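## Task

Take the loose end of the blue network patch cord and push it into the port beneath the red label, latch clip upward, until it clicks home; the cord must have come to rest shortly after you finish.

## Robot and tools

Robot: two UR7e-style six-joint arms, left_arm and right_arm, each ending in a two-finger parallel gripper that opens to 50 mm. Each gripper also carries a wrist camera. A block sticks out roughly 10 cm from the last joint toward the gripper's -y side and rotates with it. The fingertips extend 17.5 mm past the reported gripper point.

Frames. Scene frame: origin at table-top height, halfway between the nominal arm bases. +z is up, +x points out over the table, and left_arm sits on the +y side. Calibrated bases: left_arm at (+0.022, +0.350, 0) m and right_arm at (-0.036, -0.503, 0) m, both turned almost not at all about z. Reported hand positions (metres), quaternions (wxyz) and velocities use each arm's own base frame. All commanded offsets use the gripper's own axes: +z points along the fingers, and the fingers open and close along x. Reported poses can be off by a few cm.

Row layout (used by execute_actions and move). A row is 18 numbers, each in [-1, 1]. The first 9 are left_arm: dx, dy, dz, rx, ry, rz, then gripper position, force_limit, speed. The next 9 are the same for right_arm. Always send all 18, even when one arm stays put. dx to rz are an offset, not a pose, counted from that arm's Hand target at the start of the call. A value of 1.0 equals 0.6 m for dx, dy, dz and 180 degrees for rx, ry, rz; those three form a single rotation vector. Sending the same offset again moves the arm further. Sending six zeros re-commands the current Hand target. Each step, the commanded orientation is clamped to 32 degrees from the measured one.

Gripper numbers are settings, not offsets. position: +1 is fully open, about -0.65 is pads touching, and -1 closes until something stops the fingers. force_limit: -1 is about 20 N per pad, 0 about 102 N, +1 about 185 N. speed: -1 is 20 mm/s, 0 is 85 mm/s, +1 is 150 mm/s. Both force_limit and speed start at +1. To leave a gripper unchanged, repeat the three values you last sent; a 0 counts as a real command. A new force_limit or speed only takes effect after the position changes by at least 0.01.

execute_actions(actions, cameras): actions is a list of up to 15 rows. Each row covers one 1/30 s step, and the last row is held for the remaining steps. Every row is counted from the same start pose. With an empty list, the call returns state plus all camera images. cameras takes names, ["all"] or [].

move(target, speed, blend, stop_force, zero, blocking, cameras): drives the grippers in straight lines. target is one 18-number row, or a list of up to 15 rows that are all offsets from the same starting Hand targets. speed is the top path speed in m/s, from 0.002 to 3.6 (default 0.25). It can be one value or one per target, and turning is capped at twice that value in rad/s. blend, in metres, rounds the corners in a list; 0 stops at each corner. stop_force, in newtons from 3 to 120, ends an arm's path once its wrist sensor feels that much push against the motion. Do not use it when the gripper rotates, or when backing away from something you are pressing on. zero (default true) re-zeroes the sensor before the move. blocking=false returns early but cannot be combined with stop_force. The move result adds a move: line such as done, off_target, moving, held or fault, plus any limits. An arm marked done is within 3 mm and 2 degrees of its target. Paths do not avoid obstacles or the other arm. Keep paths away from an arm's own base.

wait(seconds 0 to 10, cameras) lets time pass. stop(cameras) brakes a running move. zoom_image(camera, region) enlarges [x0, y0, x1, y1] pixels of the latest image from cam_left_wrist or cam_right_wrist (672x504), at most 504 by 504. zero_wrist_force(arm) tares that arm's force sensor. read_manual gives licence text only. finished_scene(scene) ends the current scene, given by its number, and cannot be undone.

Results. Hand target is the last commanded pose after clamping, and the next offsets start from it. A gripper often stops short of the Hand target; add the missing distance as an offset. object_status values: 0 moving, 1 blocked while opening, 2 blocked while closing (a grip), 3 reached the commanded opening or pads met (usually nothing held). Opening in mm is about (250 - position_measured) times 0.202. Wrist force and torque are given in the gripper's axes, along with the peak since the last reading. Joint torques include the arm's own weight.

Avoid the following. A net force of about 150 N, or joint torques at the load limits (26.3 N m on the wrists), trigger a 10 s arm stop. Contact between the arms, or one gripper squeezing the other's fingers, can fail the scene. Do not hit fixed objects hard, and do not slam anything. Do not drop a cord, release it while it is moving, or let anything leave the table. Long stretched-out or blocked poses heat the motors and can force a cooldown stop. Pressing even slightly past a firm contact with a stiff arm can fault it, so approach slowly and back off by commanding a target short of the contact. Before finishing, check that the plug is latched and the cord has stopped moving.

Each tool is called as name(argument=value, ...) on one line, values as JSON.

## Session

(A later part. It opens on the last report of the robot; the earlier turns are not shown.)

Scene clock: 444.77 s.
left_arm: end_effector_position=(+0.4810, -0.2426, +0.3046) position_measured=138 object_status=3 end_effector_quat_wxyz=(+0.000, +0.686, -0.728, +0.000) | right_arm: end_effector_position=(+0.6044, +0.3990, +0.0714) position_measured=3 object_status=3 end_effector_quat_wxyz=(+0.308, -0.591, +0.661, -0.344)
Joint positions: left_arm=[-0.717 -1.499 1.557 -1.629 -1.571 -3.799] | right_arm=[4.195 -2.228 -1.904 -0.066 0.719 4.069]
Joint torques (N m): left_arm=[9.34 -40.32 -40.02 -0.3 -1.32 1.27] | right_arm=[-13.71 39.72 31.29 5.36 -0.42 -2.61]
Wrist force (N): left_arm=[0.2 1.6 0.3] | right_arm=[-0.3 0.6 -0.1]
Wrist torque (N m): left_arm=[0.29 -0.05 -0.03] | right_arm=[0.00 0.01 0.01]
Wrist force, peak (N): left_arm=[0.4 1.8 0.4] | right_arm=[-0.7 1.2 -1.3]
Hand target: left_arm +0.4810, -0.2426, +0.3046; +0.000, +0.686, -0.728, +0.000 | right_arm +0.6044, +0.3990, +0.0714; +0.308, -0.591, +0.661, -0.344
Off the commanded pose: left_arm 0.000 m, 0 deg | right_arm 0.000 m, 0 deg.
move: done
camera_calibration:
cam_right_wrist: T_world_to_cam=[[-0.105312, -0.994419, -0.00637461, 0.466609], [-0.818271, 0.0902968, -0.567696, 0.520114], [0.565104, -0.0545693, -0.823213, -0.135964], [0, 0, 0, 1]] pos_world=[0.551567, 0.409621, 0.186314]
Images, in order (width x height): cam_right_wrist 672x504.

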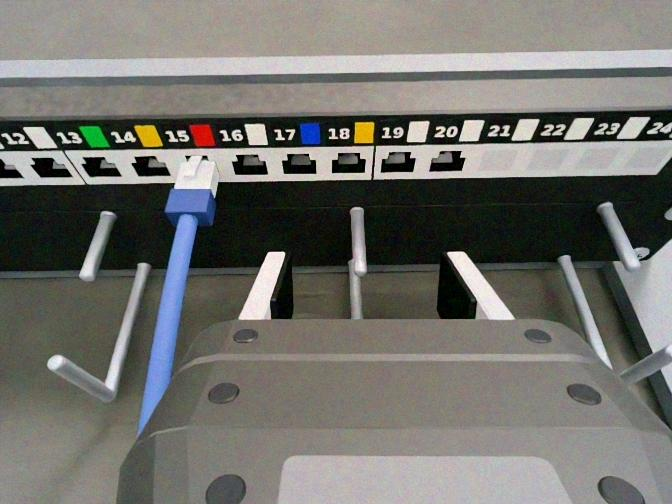

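move(target=[0,0,0,0,0,0,0.1,-0.5,-1,-0.002,-0.003,0.07,0,0,0,1,1,1], cameras=["cam_right_wrist"], speed=0.06, stop_force=10)

zoom_image(camera="cam_right_wrist", region=[260, 200, 460, 320])

Scene clock: 452.67 s.
left_arm: end_effector_position=(+0.4810, -0.2426, +0.3046) position_measured=138 object_status=3 end_effector_quat_wxyz=(+0.000, +0.686, -0.728, +0.000) | right_arm: end_effector_position=(+0.6339, +0.3965, +0.0525) position_measured=3 object_status=3 end_effector_quat_wxyz=(+0.308, -0.591, +0.661, -0.344)
Joint positions: left_arm=[-0.717 -1.499 1.557 -1.629 -1.571 -3.799] | right_arm=[4.149 -2.304 -1.837 -0.013 0.742 4.009]
Joint torques (N m): left_arm=[11.33 -38.58 -40.66 -0.54 -1.08 1.36] | right_arm=[16.26 59.53 6.6 1.1 -3.02 2.61]
Wrist force (N): left_arm=[0.2 1.4 0.2] | right_arm=[-0.1 0.1 0.1]
Wrist torque (N m): left_arm=[0.24 -0.06 -0.03] | right_arm=[-0.12 -0.04 -0.05]
Wrist force, peak (N): left_arm=[0.2 1.8 0.2] | right_arm=[3.4 13.3 -34.0]
Hand target: left_arm +0.4810, -0.2426, +0.3046; +0.000, +0.686, -0.728, +0.000 | right_arm +0.6339, +0.3965, +0.0525; +0.308, -0.591, +0.661, -0.344 (not the last commanded pose)
Off the commanded pose: left_arm 0.000 m, 0 deg | right_arm 0.007 m, 0 deg.
move: contact (right_arm)
camera_calibration:
cam_right_wrist: T_world_to_cam=[[-0.105457, -0.994404, -0.00633919, 0.46718], [-0.818334, 0.0904026, -0.567589, 0.533723], [0.564986, -0.0546684, -0.823288, -0.168209], [0, 0, 0, 1]] pos_world=[0.581066, 0.40712, 0.167413]
Images, in order (width x height): cam_right_wrist 672x504.

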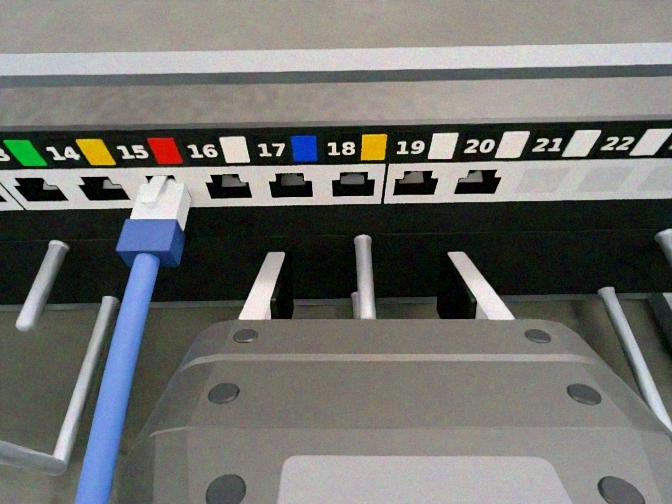

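Scaled by 2.520 from the camera's 672x504 image, which has a finer 960x720 frame.

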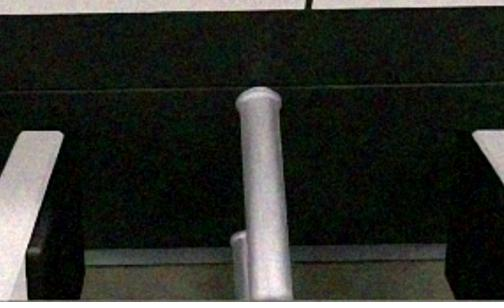

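move(target=[0,0,0,0,0,0,0.1,-0.5,-1,0.001,0,-0.005,0,0,0,1,-0.4,-1])

move(target=[0,0,0,0,0,0,0.1,-0.5,-1,0,0,0,0,0,0,-1,-0.4,-1], cameras=["cam_right_wrist"])

zoom_image(camera="cam_right_wrist", region=[100, 110, 280, 290])

Scene clock: 457.33 s.
left_arm: end_effector_position=(+0.4810, -0.2426, +0.3046) position_measured=138 object_status=3 end_effector_quat_wxyz=(+0.000, +0.686, -0.728, +0.000) | right_arm: end_effector_position=(+0.6314, +0.3962, +0.0542) position_measured=3 object_status=3 end_effector_quat_wxyz=(+0.308, -0.591, +0.661, -0.344)
Joint positions: left_arm=[-0.717 -1.499 1.557 -1.629 -1.571 -3.799] | right_arm=[4.152 -2.297 -1.844 -0.016 0.741 4.014]
Joint torques (N m): left_arm=[10.38 -39.43 -38.85 -0.24 -1.46 1.25] | right_arm=[15.06 59.49 7.46 0.98 -2.9 2.62]
Wrist force (N): left_arm=[0.2 1.1 0.2] | right_arm=[-0.1 0.3 0.4]
Wrist torque (N m): left_arm=[0.21 -0.06 -0.03] | right_arm=[-0.09 -0.05 -0.05]
Wrist force, peak (N): left_arm=[0.2 1.8 0.3] | right_arm=[0.0 0.1 0.5]
Hand target: left_arm +0.4810, -0.2426, +0.3046; +0.000, +0.686, -0.728, +0.000 | right_arm +0.6314, +0.3962, +0.0542; +0.308, -0.591, +0.661, -0.344
Off the commanded pose: left_arm 0.000 m, 0 deg | right_arm 0.000 m, 0 deg.
move: done

Scene clock: 459.90 s.
left_arm: end_effector_position=(+0.4810, -0.2426, +0.3046) position_measured=138 object_status=3 end_effector_quat_wxyz=(+0.000, +0.686, -0.728, +0.000) | right_arm: end_effector_position=(+0.6313, +0.3963, +0.0542) position_measured=232 object_status=2 end_effector_quat_wxyz=(+0.308, -0.591, +0.661, -0.344)
Joint positions: left_arm=[-0.717 -1.499 1.557 -1.629 -1.571 -3.799] | right_arm=[4.153 -2.297 -1.844 -0.016 0.741 4.014]
Joint torques (N m): left_arm=[9.9 -38.36 -40.08 -0.49 -1.17 1.34] | right_arm=[-11.92 56.86 7.76 1.08 -7.39 2.47]
Wrist force (N): left_arm=[0.2 1.5 0.1] | right_arm=[-25.4 -0.9 5.3]
Wrist torque (N m): left_arm=[0.27 -0.05 -0.03] | right_arm=[-0.14 -0.35 -0.34]
Wrist force, peak (N): left_arm=[0.4 1.7 0.1] | right_arm=[-25.4 -1.0 5.2]
Hand target: left_arm +0.4810, -0.2426, +0.3046; +0.000, +0.686, -0.728, +0.000 | right_arm +0.6314, +0.3962, +0.0542; +0.308, -0.591, +0.661, -0.344
Off the commanded pose: left_arm 0.000 m, 0 deg | right_arm 0.000 m, 0 deg.
move: done
camera_calibration:
cam_right_wrist: T_world_to_cam=[[-0.105317, -0.994418, -0.00635158, 0.466646], [-0.818397, 0.0902996, -0.567515, 0.532644], [0.564921, -0.0545708, -0.823339, -0.165345], [0, 0, 0, 1]] pos_world=[0.578467, 0.406921, 0.169112]
Images, in order (width x height): cam_right_wrist 672x504.

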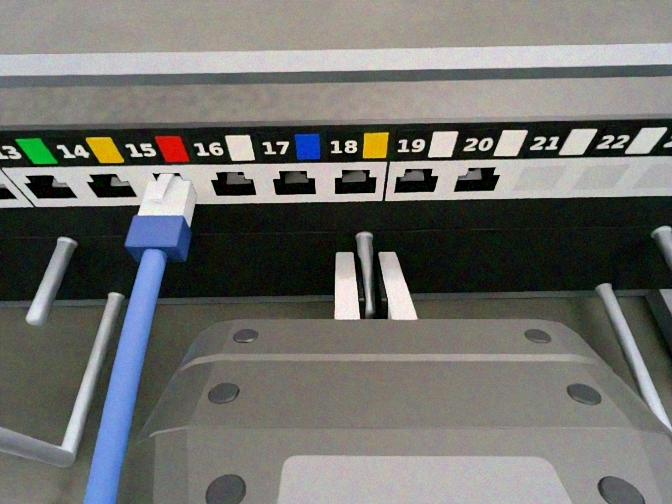

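Scaled by 2.800 from the camera's 672x504 image, which has a finer 960x720 frame.

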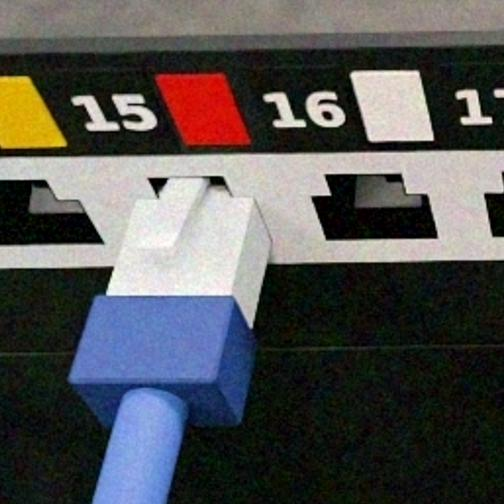

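move(target=[0.2,-0.08,0.19,0,0,0,0.1,-0.5,-1,0,0,0,0,0,0,-1,-0.4,-1], cameras=["cam_left_wrist"], speed=0.12)

zoom_image(camera="cam_left_wrist", region=[280, 70, 440, 320])

Scene clock: 466.30 s.
left_arm: end_effector_position=(+0.5218, -0.3652, +0.1907) position_measured=138 object_status=3 end_effector_quat_wxyz=(+0.000, +0.686, -0.728, +0.000) | right_arm: end_effector_position=(+0.6314, +0.3962, +0.0542) position_measured=232 object_status=2 end_effector_quat_wxyz=(+0.308, -0.591, +0.661, -0.344)
Joint positions: left_arm=[-0.822 -1.218 1.506 -1.86 -1.571 -3.904] | right_arm=[4.152 -2.297 -1.844 -0.016 0.741 4.014]
Joint torques (N m): left_arm=[-10.06 -35.15 -38.92 -5.18 1.82 -1.71] | right_arm=[-29.95 46.79 7.32 1.26 -7.85 2.43]
Wrist force (N): left_arm=[0.2 1.6 0.4] | right_arm=[-28.2 0.5 3.9]
Wrist torque (N m): left_arm=[0.28 -0.05 0.07] | right_arm=[-0.15 -0.32 -0.35]
Wrist force, peak (N): left_arm=[-1.8 2.3 -1.0] | right_arm=[-28.3 0.1 3.9]
Hand target: left_arm +0.5218, -0.3652, +0.1906; +0.000, +0.686, -0.728, +0.000 | right_arm +0.6314, +0.3962, +0.0542; +0.308, -0.591, +0.661, -0.344
Off the commanded pose: left_arm 0.000 m, 0 deg | right_arm 0.000 m, 0 deg.
move: done
camera_calibration:
cam_left_wrist: T_world_to_cam=[[-0.0596711, -0.998181, 0.00859786, -0.324206], [-0.933352, 0.0588457, 0.354107, 0.451573], [-0.353969, 0.0131052, -0.935165, 0.501894], [0, 0, 0, 1]] pos_world=[0.579786, -0.356766, 0.312236]
Images, in order (width x height): cam_left_wrist 672x504.

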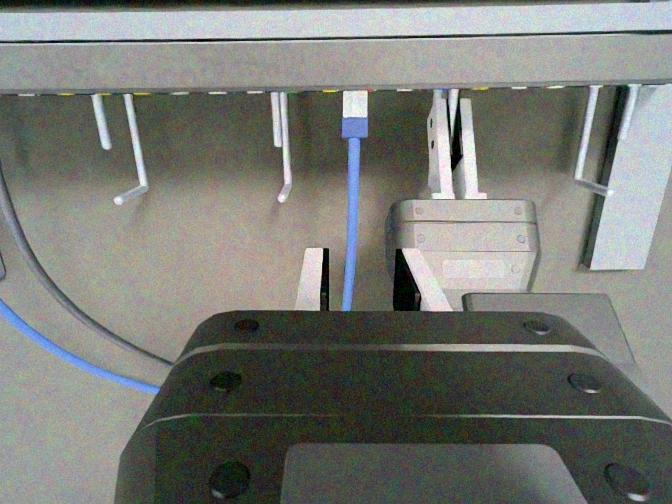

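Scaled by 2.016 from the camera's 672x504 image, which has a finer 960x720 frame.

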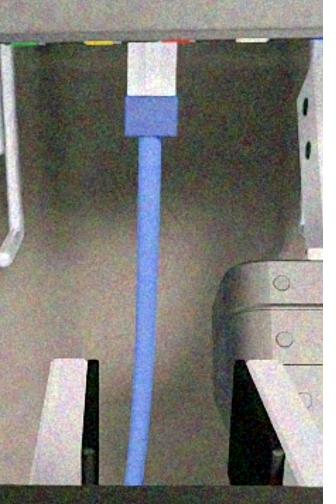

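move(target=[[0,-0.06,0,0,0,0,0.1,-0.5,-1,0,0,0,0,0,0,-1,-0.4,-1],[0,-0.06,0.16,0,0,0,0.1,-0.5,-1,0,0,0,0,0,0,-1,-0.4,-1]], cameras=["cam_left_wrist"], speed=0.08)

zoom_image(camera="cam_left_wrist", region=[310, 200, 420, 320])

Scene clock: 474.87 s.
left_arm: end_effector_position=(+0.5578, -0.3674, +0.0947) position_measured=138 object_status=3 end_effector_quat_wxyz=(+0.000, +0.686, -0.728, +0.000) | right_arm: end_effector_position=(+0.6314, +0.3962, +0.0542) position_measured=232 object_status=2 end_effector_quat_wxyz=(+0.308, -0.591, +0.661, -0.344)
Joint positions: left_arm=[-0.783 -1.064 1.541 -2.049 -1.571 -3.865] | right_arm=[4.152 -2.297 -1.844 -0.016 0.741 4.014]
Joint torques (N m): left_arm=[10.52 -39.53 -10.68 -5.42 -0.12 1.32] | right_arm=[-29.59 46.78 7.29 1.5 -7.89 2.47]
Wrist force (N): left_arm=[-0.2 1.4 0.3] | right_arm=[-28.0 0.5 3.7]
Wrist torque (N m): left_arm=[0.25 0.01 -0.04] | right_arm=[-0.14 -0.35 -0.35]
Wrist force, peak (N): left_arm=[0.6 3.0 0.0] | right_arm=[-28.3 0.0 3.7]
Hand target: left_arm +0.5578, -0.3674, +0.0946; +0.000, +0.686, -0.728, +0.000 | right_arm +0.6314, +0.3962, +0.0542; +0.308, -0.591, +0.661, -0.344
Off the commanded pose: left_arm 0.000 m, 0 deg | right_arm 0.000 m, 0 deg.
move: done
camera_calibration:
cam_left_wrist: T_world_to_cam=[[-0.0597644, -0.998175, 0.00863305, -0.323376], [-0.933346, 0.0589454, 0.354107, 0.519294], [-0.353969, 0.0131054, -0.935165, 0.424984], [0, 0, 0, 1]] pos_world=[0.615786, -0.358966, 0.216336]
Images, in order (width x height): cam_left_wrist 672x504.

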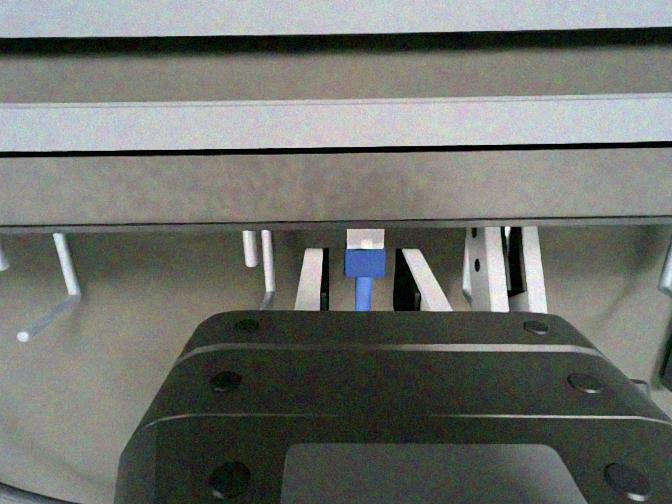

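Scaled by 4.200 from the camera's 672x504 image, which has a finer 960x720 frame.

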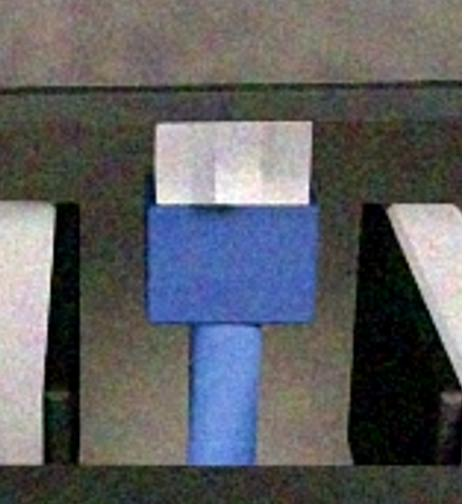

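move(target=[0.0008,-0.0025,0,0,0,0,0.1,-0.5,-1,0,0,0,0,0,0,-1,-0.4,-1], speed=0.05)

move(target=[0,0,0,0,0,0,-1,-0.3,-1,0,0,0,0,0,0,-1,-0.4,-1], cameras=["cam_left_wrist","cam_right_wrist"])

zoom_image(camera="cam_right_wrist", region=[100, 110, 280, 290])

Scene clock: 480.13 s.
left_arm: end_effector_position=(+0.5593, -0.3680, +0.0946) position_measured=138 object_status=3 end_effector_quat_wxyz=(+0.000, +0.686, -0.728, +0.000) | right_arm: end_effector_position=(+0.6314, +0.3962, +0.0542) position_measured=232 object_status=2 end_effector_quat_wxyz=(+0.308, -0.591, +0.661, -0.344)
Joint positions: left_arm=[-0.782 -1.061 1.536 -2.047 -1.571 -3.864] | right_arm=[4.152 -2.297 -1.844 -0.016 0.741 4.014]
Joint torques (N m): left_arm=[9.57 -39.68 -38.97 -0.29 1.62 1.53] | right_arm=[-29.56 46.74 7.68 1.59 -7.66 2.27]
Wrist force (N): left_arm=[0.1 1.7 0.0] | right_arm=[-28.1 0.4 3.8]
Wrist torque (N m): left_arm=[0.30 -0.03 -0.04] | right_arm=[-0.16 -0.33 -0.35]
Wrist force, peak (N): left_arm=[0.1 1.9 0.1] | right_arm=[-28.2 0.3 4.0]
Hand target: left_arm +0.5593, -0.3680, +0.0946; +0.000, +0.686, -0.728, +0.000 | right_arm +0.6314, +0.3962, +0.0542; +0.308, -0.591, +0.661, -0.344
Off the commanded pose: left_arm 0.000 m, 0 deg | right_arm 0.000 m, 0 deg.
move: done

Scene clock: 480.97 s.
left_arm: end_effector_position=(+0.5593, -0.3680, +0.0946) position_measured=196 object_status=2 end_effector_quat_wxyz=(+0.000, +0.686, -0.728, +0.000) | right_arm: end_effector_position=(+0.6314, +0.3962, +0.0542) position_measured=232 object_status=2 end_effector_quat_wxyz=(+0.308, -0.591, +0.661, -0.344)
Joint positions: left_arm=[-0.782 -1.06 1.536 -2.047 -1.571 -3.864] | right_arm=[4.152 -2.297 -1.844 -0.016 0.741 4.014]
Joint torques (N m): left_arm=[10.16 -40.06 -37.08 -0.51 1.51 1.5] | right_arm=[-29.87 46.63 7.76 1.51 -7.84 2.22]
Wrist force (N): left_arm=[0.7 2.2 0.4] | right_arm=[-27.9 0.8 4.2]
Wrist torque (N m): left_arm=[0.31 -0.01 -0.03] | right_arm=[-0.13 -0.38 -0.36]
Wrist force, peak (N): left_arm=[0.5 2.3 0.0] | right_arm=[-28.4 0.0 3.9]
Hand target: left_arm +0.5593, -0.3680, +0.0946; +0.000, +0.686, -0.728, +0.000 | right_arm +0.6314, +0.3962, +0.0542; +0.308, -0.591, +0.661, -0.344
Off the commanded pose: left_arm 0.000 m, 0 deg | right_arm 0.000 m, 0 deg.
move: done
camera_calibration:
cam_left_wrist: T_world_to_cam=[[-0.0596711, -0.998181, 0.00859786, -0.323937], [-0.933352, 0.0588457, 0.354107, 0.520733], [-0.353969, 0.0131052, -0.935165, 0.425429], [0, 0, 0, 1]] pos_world=[0.617286, -0.359566, 0.216236]
cam_right_wrist: T_world_to_cam=[[-0.105457, -0.994404, -0.00633919, 0.466629], [-0.818334, 0.0904026, -0.567589, 0.532669], [0.564986, -0.0546684, -0.823288, -0.165413], [0, 0, 0, 1]] pos_world=[0.578566, 0.40682, 0.169113]

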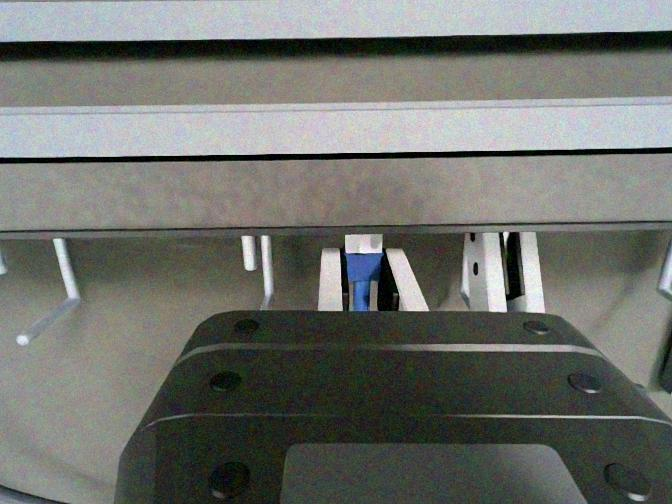

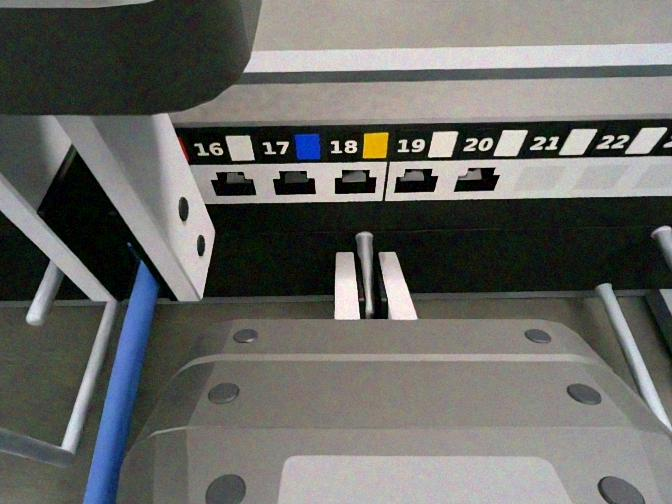

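Scaled by 2.800 from the camera's 672x504 image, which has a finer 960x720 frame.

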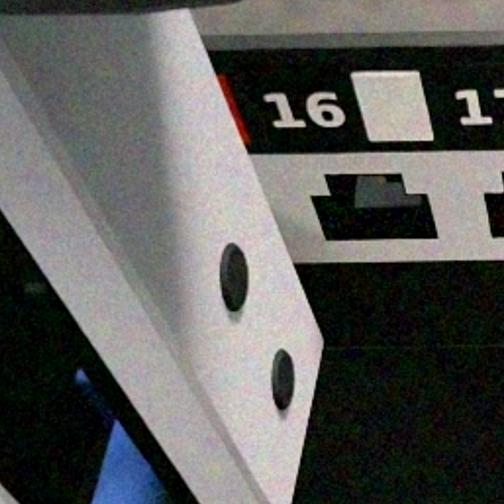

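move(target=[0,-0.012,0,0,0,0,-1,-0.3,-1,0,0,0,0,0,0,-1,-0.4,-1], cameras=["cam_left_wrist","cam_right_wrist"], speed=0.008, stop_force=45)

zoom_image(camera="cam_left_wrist", region=[310, 200, 420, 320])

Scene clock: 485.83 s.
left_arm: end_effector_position=(+0.5612, -0.3682, +0.0946) position_measured=196 object_status=2 end_effector_quat_wxyz=(+0.000, +0.686, -0.728, +0.000) | right_arm: end_effector_position=(+0.6314, +0.3962, +0.0542) position_measured=232 object_status=2 end_effector_quat_wxyz=(+0.308, -0.591, +0.661, -0.344)
Joint positions: left_arm=[-0.78 -1.057 1.53 -2.045 -1.571 -3.862] | right_arm=[4.152 -2.297 -1.844 -0.016 0.741 4.014]
Joint torques (N m): left_arm=[7.11 -57.66 -19.46 -10.61 11.26 -1.54] | right_arm=[17.79 49.66 7.99 1.77 -2.67 2.25]
Wrist force (N): left_arm=[8.0 45.3 -4.8] | right_arm=[-20.0 -9.4 29.5]
Wrist torque (N m): left_arm=[0.32 0.14 0.02] | right_arm=[-0.20 -0.36 -0.32]
Wrist force, peak (N): left_arm=[8.0 53.2 -5.2] | right_arm=[-23.1 -8.4 31.4]
Hand target: left_arm +0.5612, -0.3682, +0.0946; +0.000, +0.686, -0.728, +0.000 (not the last commanded pose) | right_arm +0.6314, +0.3962, +0.0542; +0.308, -0.591, +0.661, -0.344
Off the commanded pose: left_arm 0.005 m, 0 deg | right_arm 0.000 m, 0 deg.
move: contact (left_arm)
camera_calibration:
cam_left_wrist: T_world_to_cam=[[-0.059854, -0.998169, 0.00870068, -0.323927], [-0.933149, 0.0590461, 0.354609, 0.522394], [-0.354473, 0.0131057, -0.934974, 0.426284], [0, 0, 0, 1]] pos_world=[0.619189, -0.359766, 0.216137]
cam_right_wrist: T_world_to_cam=[[-0.105457, -0.994404, -0.00633919, 0.466629], [-0.818334, 0.0904026, -0.567589, 0.532669], [0.564986, -0.0546684, -0.823288, -0.165413], [0, 0, 0, 1]] pos_world=[0.578566, 0.40682, 0.169113]

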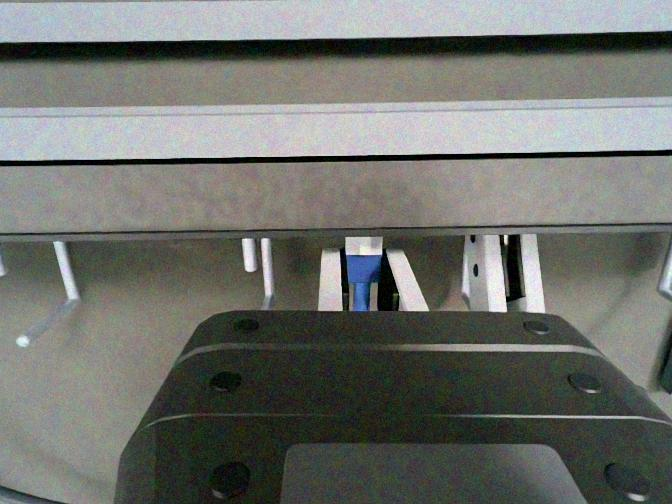

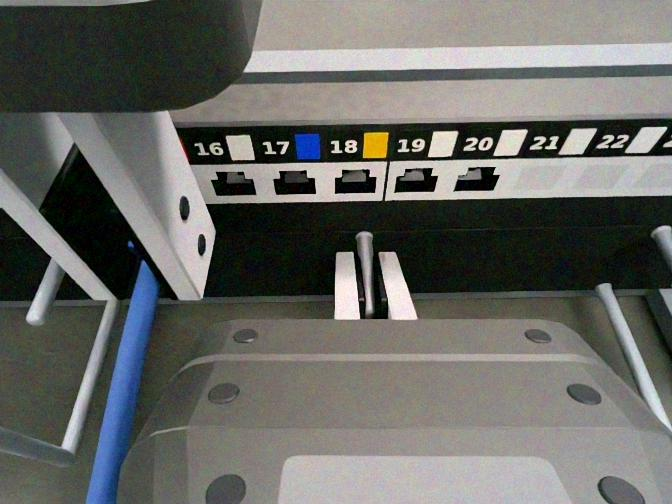

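Scaled by 4.200 from the camera's 672x504 image, which has a finer 960x720 frame.

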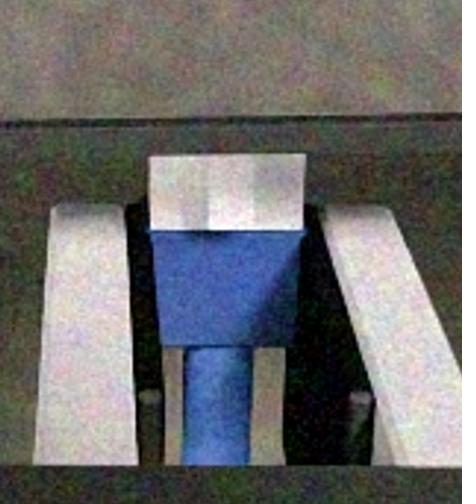

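move(target=[0.0008,0,-0.0008,0,0,0,-1,-0.3,-1,0,0,0,0,0,0,-1,-0.4,-1], speed=0.005)

move(target=[0,-0.005,0,0,0,0,-1,-0.3,-1,0,0,0,0,0,0,-1,-0.4,-1], cameras=["cam_left_wrist"], speed=0.005, stop_force=15)

zoom_image(camera="cam_left_wrist", region=[310, 200, 420, 320])

Scene clock: 507.73 s.
left_arm: end_effector_position=(+0.5612, -0.3686, +0.0950) position_measured=196 object_status=2 end_effector_quat_wxyz=(+0.000, +0.686, -0.728, +0.000) | right_arm: end_effector_position=(+0.6314, +0.3962, +0.0542) position_measured=232 object_status=2 end_effector_quat_wxyz=(+0.308, -0.591, +0.661, -0.344)
Joint positions: left_arm=[-0.781 -1.057 1.529 -2.043 -1.571 -3.863] | right_arm=[4.152 -2.297 -1.844 -0.016 0.741 4.014]
Joint torques (N m): left_arm=[2.49 -57.89 -50.17 -6.91 10.23 -1.44] | right_arm=[18.32 57.47 8.42 1.84 -2.7 2.13]
Wrist force (N): left_arm=[2.8 43.5 -2.2] | right_arm=[-18.2 -9.4 28.9]
Wrist torque (N m): left_arm=[0.29 0.01 -0.04] | right_arm=[-0.22 -0.37 -0.31]
Wrist force, peak (N): left_arm=[8.1 45.8 -4.5] | right_arm=[-19.7 -9.2 30.3]
Hand target: left_arm +0.5612, -0.3687, +0.0951; +0.000, +0.686, -0.728, +0.000 | right_arm +0.6314, +0.3962, +0.0542; +0.308, -0.591, +0.661, -0.344
Off the commanded pose: left_arm 0.000 m, 0 deg | right_arm 0.000 m, 0 deg.
move: done

Scene clock: 509.07 s.
left_arm: end_effector_position=(+0.5617, -0.3688, +0.0951) position_measured=196 object_status=2 end_effector_quat_wxyz=(+0.000, +0.686, -0.728, +0.000) | right_arm: end_effector_position=(+0.6314, +0.3962, +0.0542) position_measured=232 object_status=2 end_effector_quat_wxyz=(+0.308, -0.591, +0.661, -0.344)
Joint positions: left_arm=[-0.781 -1.055 1.527 -2.042 -1.571 -3.862] | right_arm=[4.152 -2.297 -1.844 -0.016 0.741 4.014]
Joint torques (N m): left_arm=[8.89 -59.11 -25.14 -12.41 11.35 -1.37] | right_arm=[17.16 58.82 8.73 1.97 -2.63 2.12]
Wrist force (N): left_arm=[4.3 56.6 -4.4] | right_arm=[-17.4 -12.9 38.0]
Wrist torque (N m): left_arm=[0.10 0.11 -0.06] | right_arm=[-0.25 -0.33 -0.31]
Wrist force, peak (N): left_arm=[3.5 63.1 -4.4] | right_arm=[-17.5 -13.7 40.3]
Hand target: left_arm +0.5618, -0.3688, +0.0951; +0.000, +0.686, -0.728, +0.000 (not the last commanded pose) | right_arm +0.6314, +0.3962, +0.0542; +0.308, -0.591, +0.661, -0.344
Off the commanded pose: left_arm 0.002 m, 0 deg | right_arm 0.000 m, 0 deg.
move: contact (left_arm)
camera_calibration:
cam_left_wrist: T_world_to_cam=[[-0.0601105, -0.998155, 0.00859715, -0.324307], [-0.933066, 0.0592466, 0.354793, 0.522794], [-0.354647, 0.013305, -0.934905, 0.427138], [0, 0, 0, 1]] pos_world=[0.61979, -0.360366, 0.216638]
Images, in order (width x height): cam_left_wrist 672x504.

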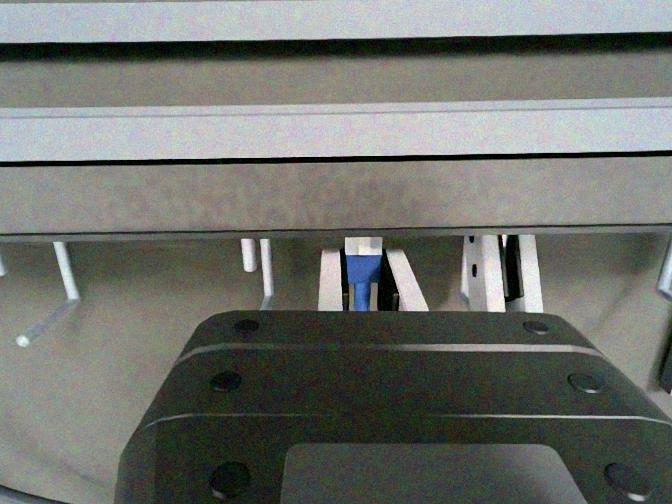

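Scaled by 4.200 from the camera's 672x504 image, which has a finer 960x720 frame.

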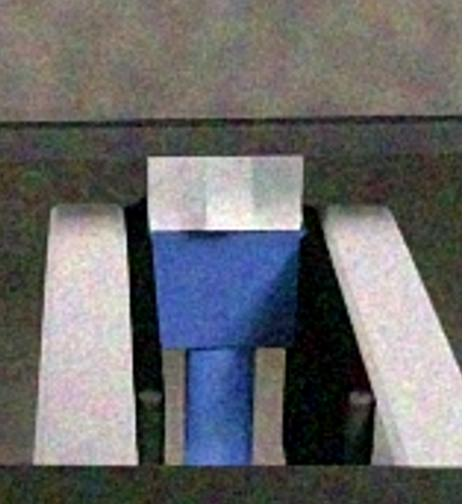

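move(target=[0,0.0025,0,0,0,0,-1,-0.3,-1,0,0,0,0,0,0,-1,-0.4,-1], speed=0.005)

move(target=[0,0.008,0,0,0,0,-1,-0.3,-1,0,0,0,0,0,0,-1,-0.4,-1], speed=0.004, stop_force=40, cameras=["cam_left_wrist"])

zoom_image(camera="cam_left_wrist", region=[310, 200, 420, 320])

Scene clock: 515.80 s.
left_arm: end_effector_position=(+0.5604, -0.3687, +0.0952) position_measured=196 object_status=2 end_effector_quat_wxyz=(+0.000, +0.686, -0.728, +0.000) | right_arm: end_effector_position=(+0.6314, +0.3962, +0.0542) position_measured=232 object_status=2 end_effector_quat_wxyz=(+0.308, -0.591, +0.661, -0.344)
Joint positions: left_arm=[-0.782 -1.058 1.531 -2.044 -1.571 -3.864] | right_arm=[4.152 -2.297 -1.844 -0.016 0.741 4.014]
Joint torques (N m): left_arm=[-4.16 -58.52 -15.04 -7.42 5.45 -1.69] | right_arm=[15.34 59.05 8.54 1.91 -2.52 2.1]
Wrist force (N): left_arm=[4.7 20.5 0.4] | right_arm=[-14.3 -9.0 26.5]
Wrist torque (N m): left_arm=[0.65 0.00 0.10] | right_arm=[-0.21 -0.37 -0.30]
Wrist force, peak (N): left_arm=[4.6 57.0 -4.4] | right_arm=[-17.3 -13.0 38.2]
Hand target: left_arm +0.5603, -0.3687, +0.0951; +0.000, +0.686, -0.728, +0.000 | right_arm +0.6314, +0.3962, +0.0542; +0.308, -0.591, +0.661, -0.344
Off the commanded pose: left_arm 0.000 m, 0 deg | right_arm 0.000 m, 0 deg.
move: done

Scene clock: 517.50 s.
left_arm: end_effector_position=(+0.5584, -0.3686, +0.0952) position_measured=196 object_status=2 end_effector_quat_wxyz=(+0.000, +0.686, -0.728, +0.000) | right_arm: end_effector_position=(+0.6314, +0.3962, +0.0542) position_measured=232 object_status=2 end_effector_quat_wxyz=(+0.308, -0.591, +0.661, -0.344)
Joint positions: left_arm=[-0.784 -1.062 1.537 -2.046 -1.571 -3.866] | right_arm=[4.152 -2.297 -1.844 -0.016 0.741 4.014]
Joint torques (N m): left_arm=[5.06 -37.76 -34.1 1.84 -3.14 1.4] | right_arm=[13.77 58.74 9.46 2.16 -2.58 1.92]
Wrist force (N): left_arm=[-0.3 -15.7 0.1] | right_arm=[-5.7 -3.9 8.9]
Wrist torque (N m): left_arm=[-0.11 -0.18 0.03] | right_arm=[-0.15 -0.31 -0.26]
Wrist force, peak (N): left_arm=[4.3 20.2 1.0] | right_arm=[-14.4 -8.1 26.6]
Hand target: left_arm +0.5584, -0.3686, +0.0952; +0.000, +0.686, -0.728, +0.000 (not the last commanded pose) | right_arm +0.6314, +0.3962, +0.0542; +0.308, -0.591, +0.661, -0.344
Off the commanded pose: left_arm 0.003 m, 0 deg | right_arm 0.000 m, 0 deg.
move: contact (left_arm)
camera_calibration:
cam_left_wrist: T_world_to_cam=[[-0.0600764, -0.998156, 0.0086643, -0.324349], [-0.933213, 0.059244, 0.354405, 0.519747], [-0.354265, 0.0132057, -0.935052, 0.425781], [0, 0, 0, 1]] pos_world=[0.616388, -0.360165, 0.216737]
Images, in order (width x height): cam_left_wrist 672x504.

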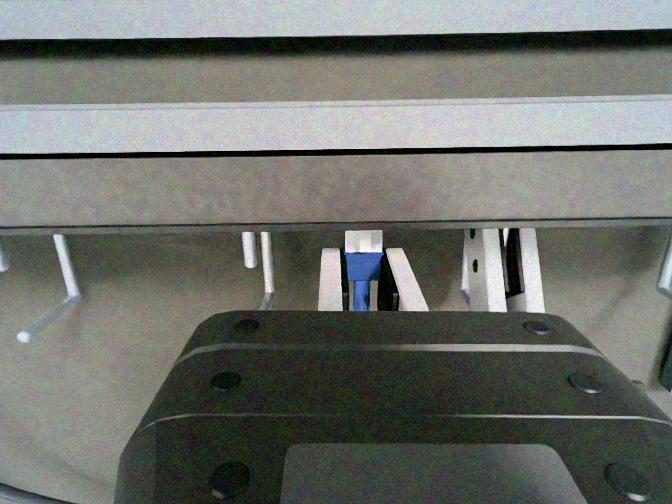

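Scaled by 4.200 from the camera's 672x504 image, which has a finer 960x720 frame.

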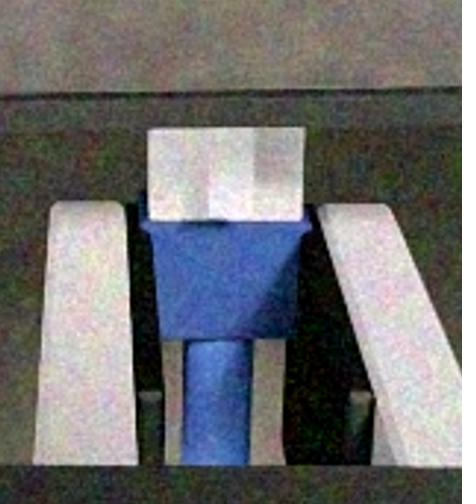

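move(target=[0,0.008,0,0,0,0,-1,-0.3,-1,0,0,0,0,0,0,-1,-0.4,-1], speed=0.004, stop_force=15, cameras=["cam_left_wrist"])

zoom_image(camera="cam_left_wrist", region=[310, 200, 420, 320])

Scene clock: 523.10 s.
left_arm: end_effector_position=(+0.5577, -0.3685, +0.0952) position_measured=196 object_status=2 end_effector_quat_wxyz=(+0.000, +0.686, -0.728, +0.000) | right_arm: end_effector_position=(+0.6314, +0.3962, +0.0542) position_measured=232 object_status=2 end_effector_quat_wxyz=(+0.308, -0.591, +0.661, -0.344)
Joint positions: left_arm=[-0.785 -1.063 1.539 -2.048 -1.571 -3.867] | right_arm=[4.152 -2.297 -1.844 -0.016 0.741 4.014]
Joint torques (N m): left_arm=[2.76 -37.03 -28.71 4.26 -6.12 1.35] | right_arm=[7.59 55.15 8.89 2.25 -2.62 1.83]
Wrist force (N): left_arm=[1.1 -27.0 -0.6] | right_arm=[0.4 -0.6 -1.8]
Wrist torque (N m): left_arm=[0.00 -0.15 0.06] | right_arm=[-0.24 -0.33 -0.23]
Wrist force, peak (N): left_arm=[2.7 -32.4 -1.1] | right_arm=[-5.9 -4.2 9.0]
Hand target: left_arm +0.5577, -0.3685, +0.0952; +0.000, +0.686, -0.728, +0.000 (not the last commanded pose) | right_arm +0.6314, +0.3962, +0.0542; +0.308, -0.591, +0.661, -0.344
Off the commanded pose: left_arm 0.004 m, 0 deg | right_arm 0.000 m, 0 deg.
move: contact (left_arm)
camera_calibration:
cam_left_wrist: T_world_to_cam=[[-0.059884, -0.998166, 0.00888426, -0.324461], [-0.933383, 0.059148, 0.353974, 0.519213], [-0.35385, 0.012905, -0.935213, 0.425294], [0, 0, 0, 1]] pos_world=[0.615685, -0.360064, 0.216835]
Images, in order (width x height): cam_left_wrist 672x504.

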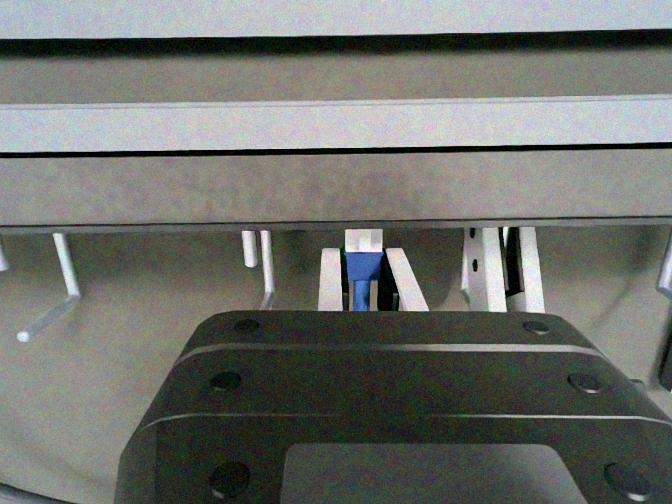

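Scaled by 4.200 from the camera's 672x504 image, which has a finer 960x720 frame.

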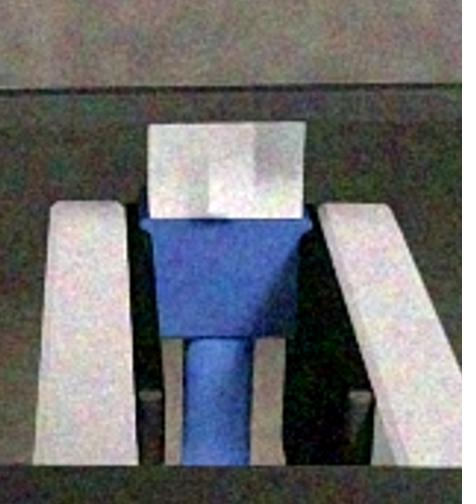

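move(target=[0,-0.01,0,0,0,0,-1,-0.3,-1,0,0,0,0,0,0,-1,-0.4,-1], speed=0.008, stop_force=55)

move(target=[[0,0,0,0,0,0,0.1,-0.5,-1,0,0,0,0,0,0,-1,-0.4,-1],[0,0,-0.06,0,0,0,0.1,-0.5,-1,0,0,0,0,0,0,-1,-0.4,-1],[-0.1,0.15,-0.25,0,0,0,0.1,-0.5,-1,0,0,0,0,0,0,-1,-0.4,-1]], speed=0.12, blend=[0,0.02,0], cameras=["cam_left_wrist","cam_right_wrist"])

zoom_image(camera="cam_right_wrist", region=[100, 110, 280, 290])

Scene clock: 529.63 s.
left_arm: end_effector_position=(+0.5604, -0.3687, +0.0951) position_measured=196 object_status=2 end_effector_quat_wxyz=(+0.000, +0.686, -0.728, +0.000) | right_arm: end_effector_position=(+0.6314, +0.3962, +0.0542) position_measured=232 object_status=2 end_effector_quat_wxyz=(+0.308, -0.591, +0.661, -0.344)
Joint positions: left_arm=[-0.782 -1.058 1.531 -2.044 -1.571 -3.864] | right_arm=[4.152 -2.297 -1.844 -0.016 0.741 4.014]
Joint torques (N m): left_arm=[-1.55 -59.81 -16.85 -8.11 6.47 -1.45] | right_arm=[-10.76 48.47 10.02 2.22 -2.65 1.74]
Wrist force (N): left_arm=[3.6 26.0 -0.9] | right_arm=[-5.7 -5.4 10.3]
Wrist torque (N m): left_arm=[0.58 -0.12 -0.05] | right_arm=[-0.28 -0.39 -0.26]
Wrist force, peak (N): left_arm=[2.8 33.9 -0.9] | right_arm=[-6.2 -6.2 12.7]
Hand target: left_arm +0.5604, -0.3687, +0.0951; +0.000, +0.686, -0.728, +0.000 (not the last commanded pose) | right_arm +0.6314, +0.3962, +0.0542; +0.308, -0.591, +0.661, -0.344
Off the commanded pose: left_arm 0.003 m, 0 deg | right_arm 0.000 m, 0 deg.
move: contact (left_arm)

Scene clock: 532.57 s.
left_arm: end_effector_position=(+0.4742, -0.3034, +0.2450) position_measured=138 object_status=3 end_effector_quat_wxyz=(+0.000, +0.686, -0.728, +0.000) | right_arm: end_effector_position=(+0.6314, +0.3962, +0.0542) position_measured=232 object_status=2 end_effector_quat_wxyz=(+0.308, -0.591, +0.661, -0.344)
Joint positions: left_arm=[-0.808 -1.422 1.624 -1.773 -1.571 -3.89] | right_arm=[4.152 -2.297 -1.844 -0.016 0.741 4.014]
Joint torques (N m): left_arm=[-9.98 -43.66 -13.11 -0.24 0.03 -1.68] | right_arm=[-10.98 47.87 9.67 2.33 -2.58 1.82]
Wrist force (N): left_arm=[0.7 1.0 0.0] | right_arm=[-3.4 -2.1 3.5]
Wrist torque (N m): left_arm=[0.19 -0.12 0.07] | right_arm=[-0.27 -0.36 -0.24]
Wrist force, peak (N): left_arm=[3.6 26.4 0.1] | right_arm=[-5.7 -5.3 10.3]
Hand target: left_arm +0.4742, -0.3034, +0.2451; +0.000, +0.686, -0.728, +0.000 | right_arm +0.6314, +0.3962, +0.0542; +0.308, -0.591, +0.661, -0.344
Off the commanded pose: left_arm 0.000 m, 0 deg | right_arm 0.000 m, 0 deg.
move: done; blend cut to 0.018 m at target 2
camera_calibration:
cam_left_wrist: T_world_to_cam=[[-0.0599468, -0.998163, 0.00873576, -0.265717], [-0.933143, 0.0591453, 0.354608, 0.384135], [-0.354473, 0.0131059, -0.934974, 0.535344], [0, 0, 0, 1]] pos_world=[0.532289, -0.294965, 0.366637]
cam_right_wrist: T_world_to_cam=[[-0.105457, -0.994404, -0.00633919, 0.466629], [-0.818334, 0.0904026, -0.567589, 0.532669], [0.564986, -0.0546684, -0.823288, -0.165413], [0, 0, 0, 1]] pos_world=[0.578566, 0.40682, 0.169113]

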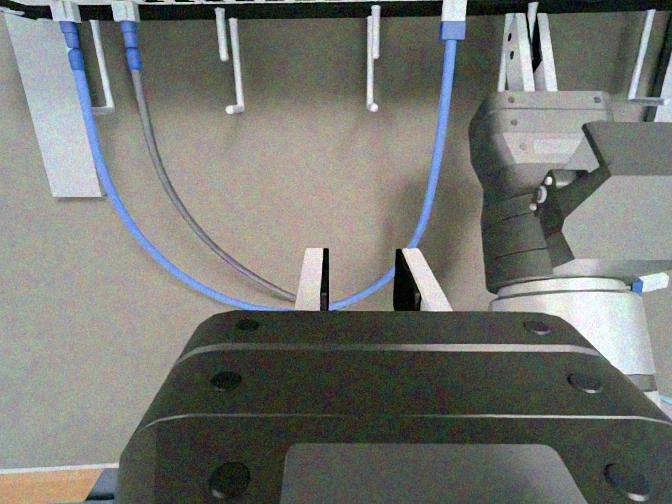

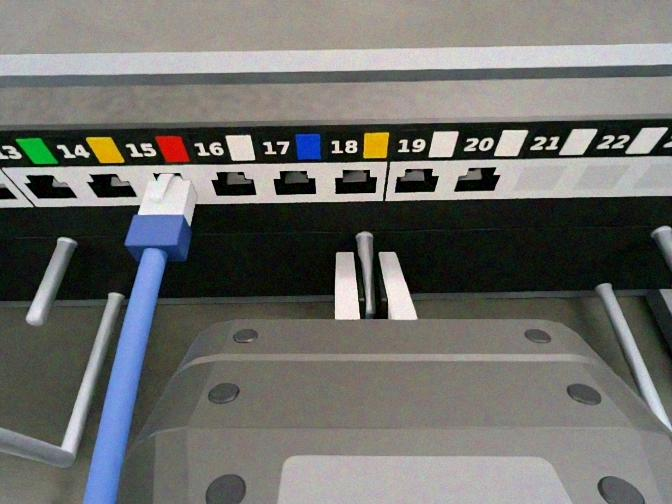

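Scaled by 2.800 from the camera's 672x504 image, which has a finer 960x720 frame.

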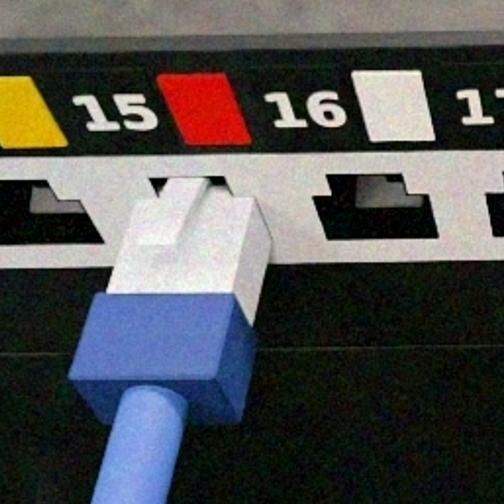

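move(target=[[0,0,0,0,0,0,0.1,-0.5,-1,0,0,0,0,0,0,0.7,-0.4,-1],[0,0,0,0,0,0,0.1,-0.5,-1,0,0,-0.2,0,0,0,0.7,-0.4,-1]], speed=0.1, cameras=["cam_right_wrist"])

zoom_image(camera="cam_right_wrist", region=[180, 85, 280, 195])

Scene clock: 540.47 s.
left_arm: end_effector_position=(+0.4742, -0.3034, +0.2451) position_measured=138 object_status=3 end_effector_quat_wxyz=(+0.000, +0.686, -0.728, +0.000) | right_arm: end_effector_position=(+0.5337, +0.4070, +0.1230) position_measured=48 object_status=3 end_effector_quat_wxyz=(+0.308, -0.591, +0.661, -0.344)
Joint positions: left_arm=[-0.808 -1.422 1.624 -1.773 -1.571 -3.89] | right_arm=[4.319 -2.027 -2.022 -0.284 0.665 4.245]
Joint torques (N m): left_arm=[-11.82 -43.33 -12.84 -0.42 1.55 -1.4] | right_arm=[15.28 50.23 8.55 0.93 -3.36 2.65]
Wrist force (N): left_arm=[1.0 1.1 0.0] | right_arm=[0.6 -0.5 -0.3]
Wrist torque (N m): left_arm=[0.20 -0.17 0.07] | right_arm=[-0.18 -0.10 -0.07]
Wrist force, peak (N): left_arm=[1.1 1.4 -0.1] | right_arm=[-3.5 -2.8 3.6]
Hand target: left_arm +0.4742, -0.3034, +0.2451; +0.000, +0.686, -0.728, +0.000 | right_arm +0.5337, +0.4071, +0.1230; +0.308, -0.591, +0.661, -0.344
Off the commanded pose: left_arm 0.000 m, 0 deg | right_arm 0.000 m, 0 deg.
move: done
camera_calibration:
cam_right_wrist: T_world_to_cam=[[-0.105457, -0.994404, -0.00633919, 0.467601], [-0.818334, 0.0904026, -0.567589, 0.490783], [0.564986, -0.0546684, -0.823288, -0.0529758], [0, 0, 0, 1]] pos_world=[0.480866, 0.41772, 0.237913]
Images, in order (width x height): cam_right_wrist 672x504.

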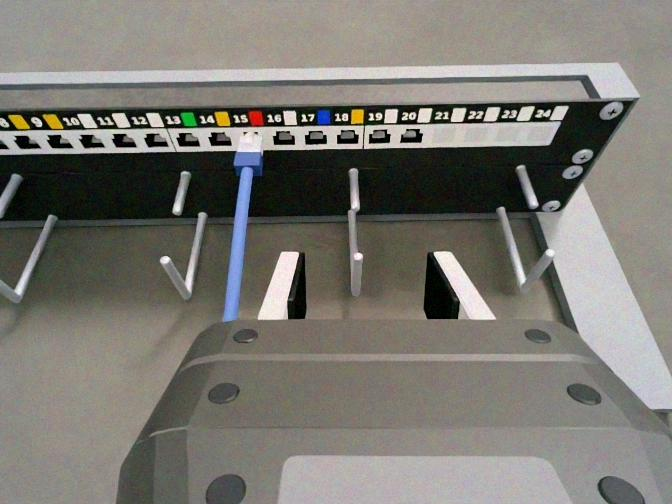

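Scaled by 4.582 from the camera's 672x504 image, which has a finer 960x720 frame.

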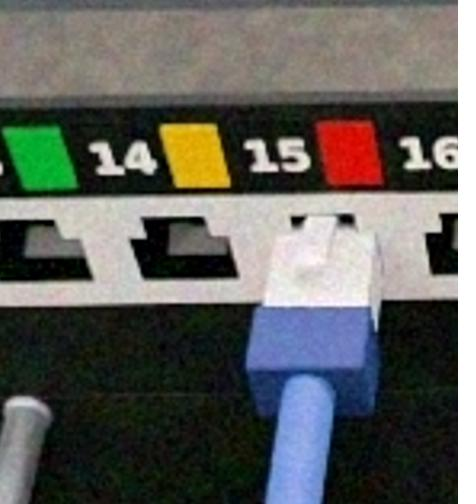

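Good.

finished_scene(scene=1)

The scene is finished: the task was done.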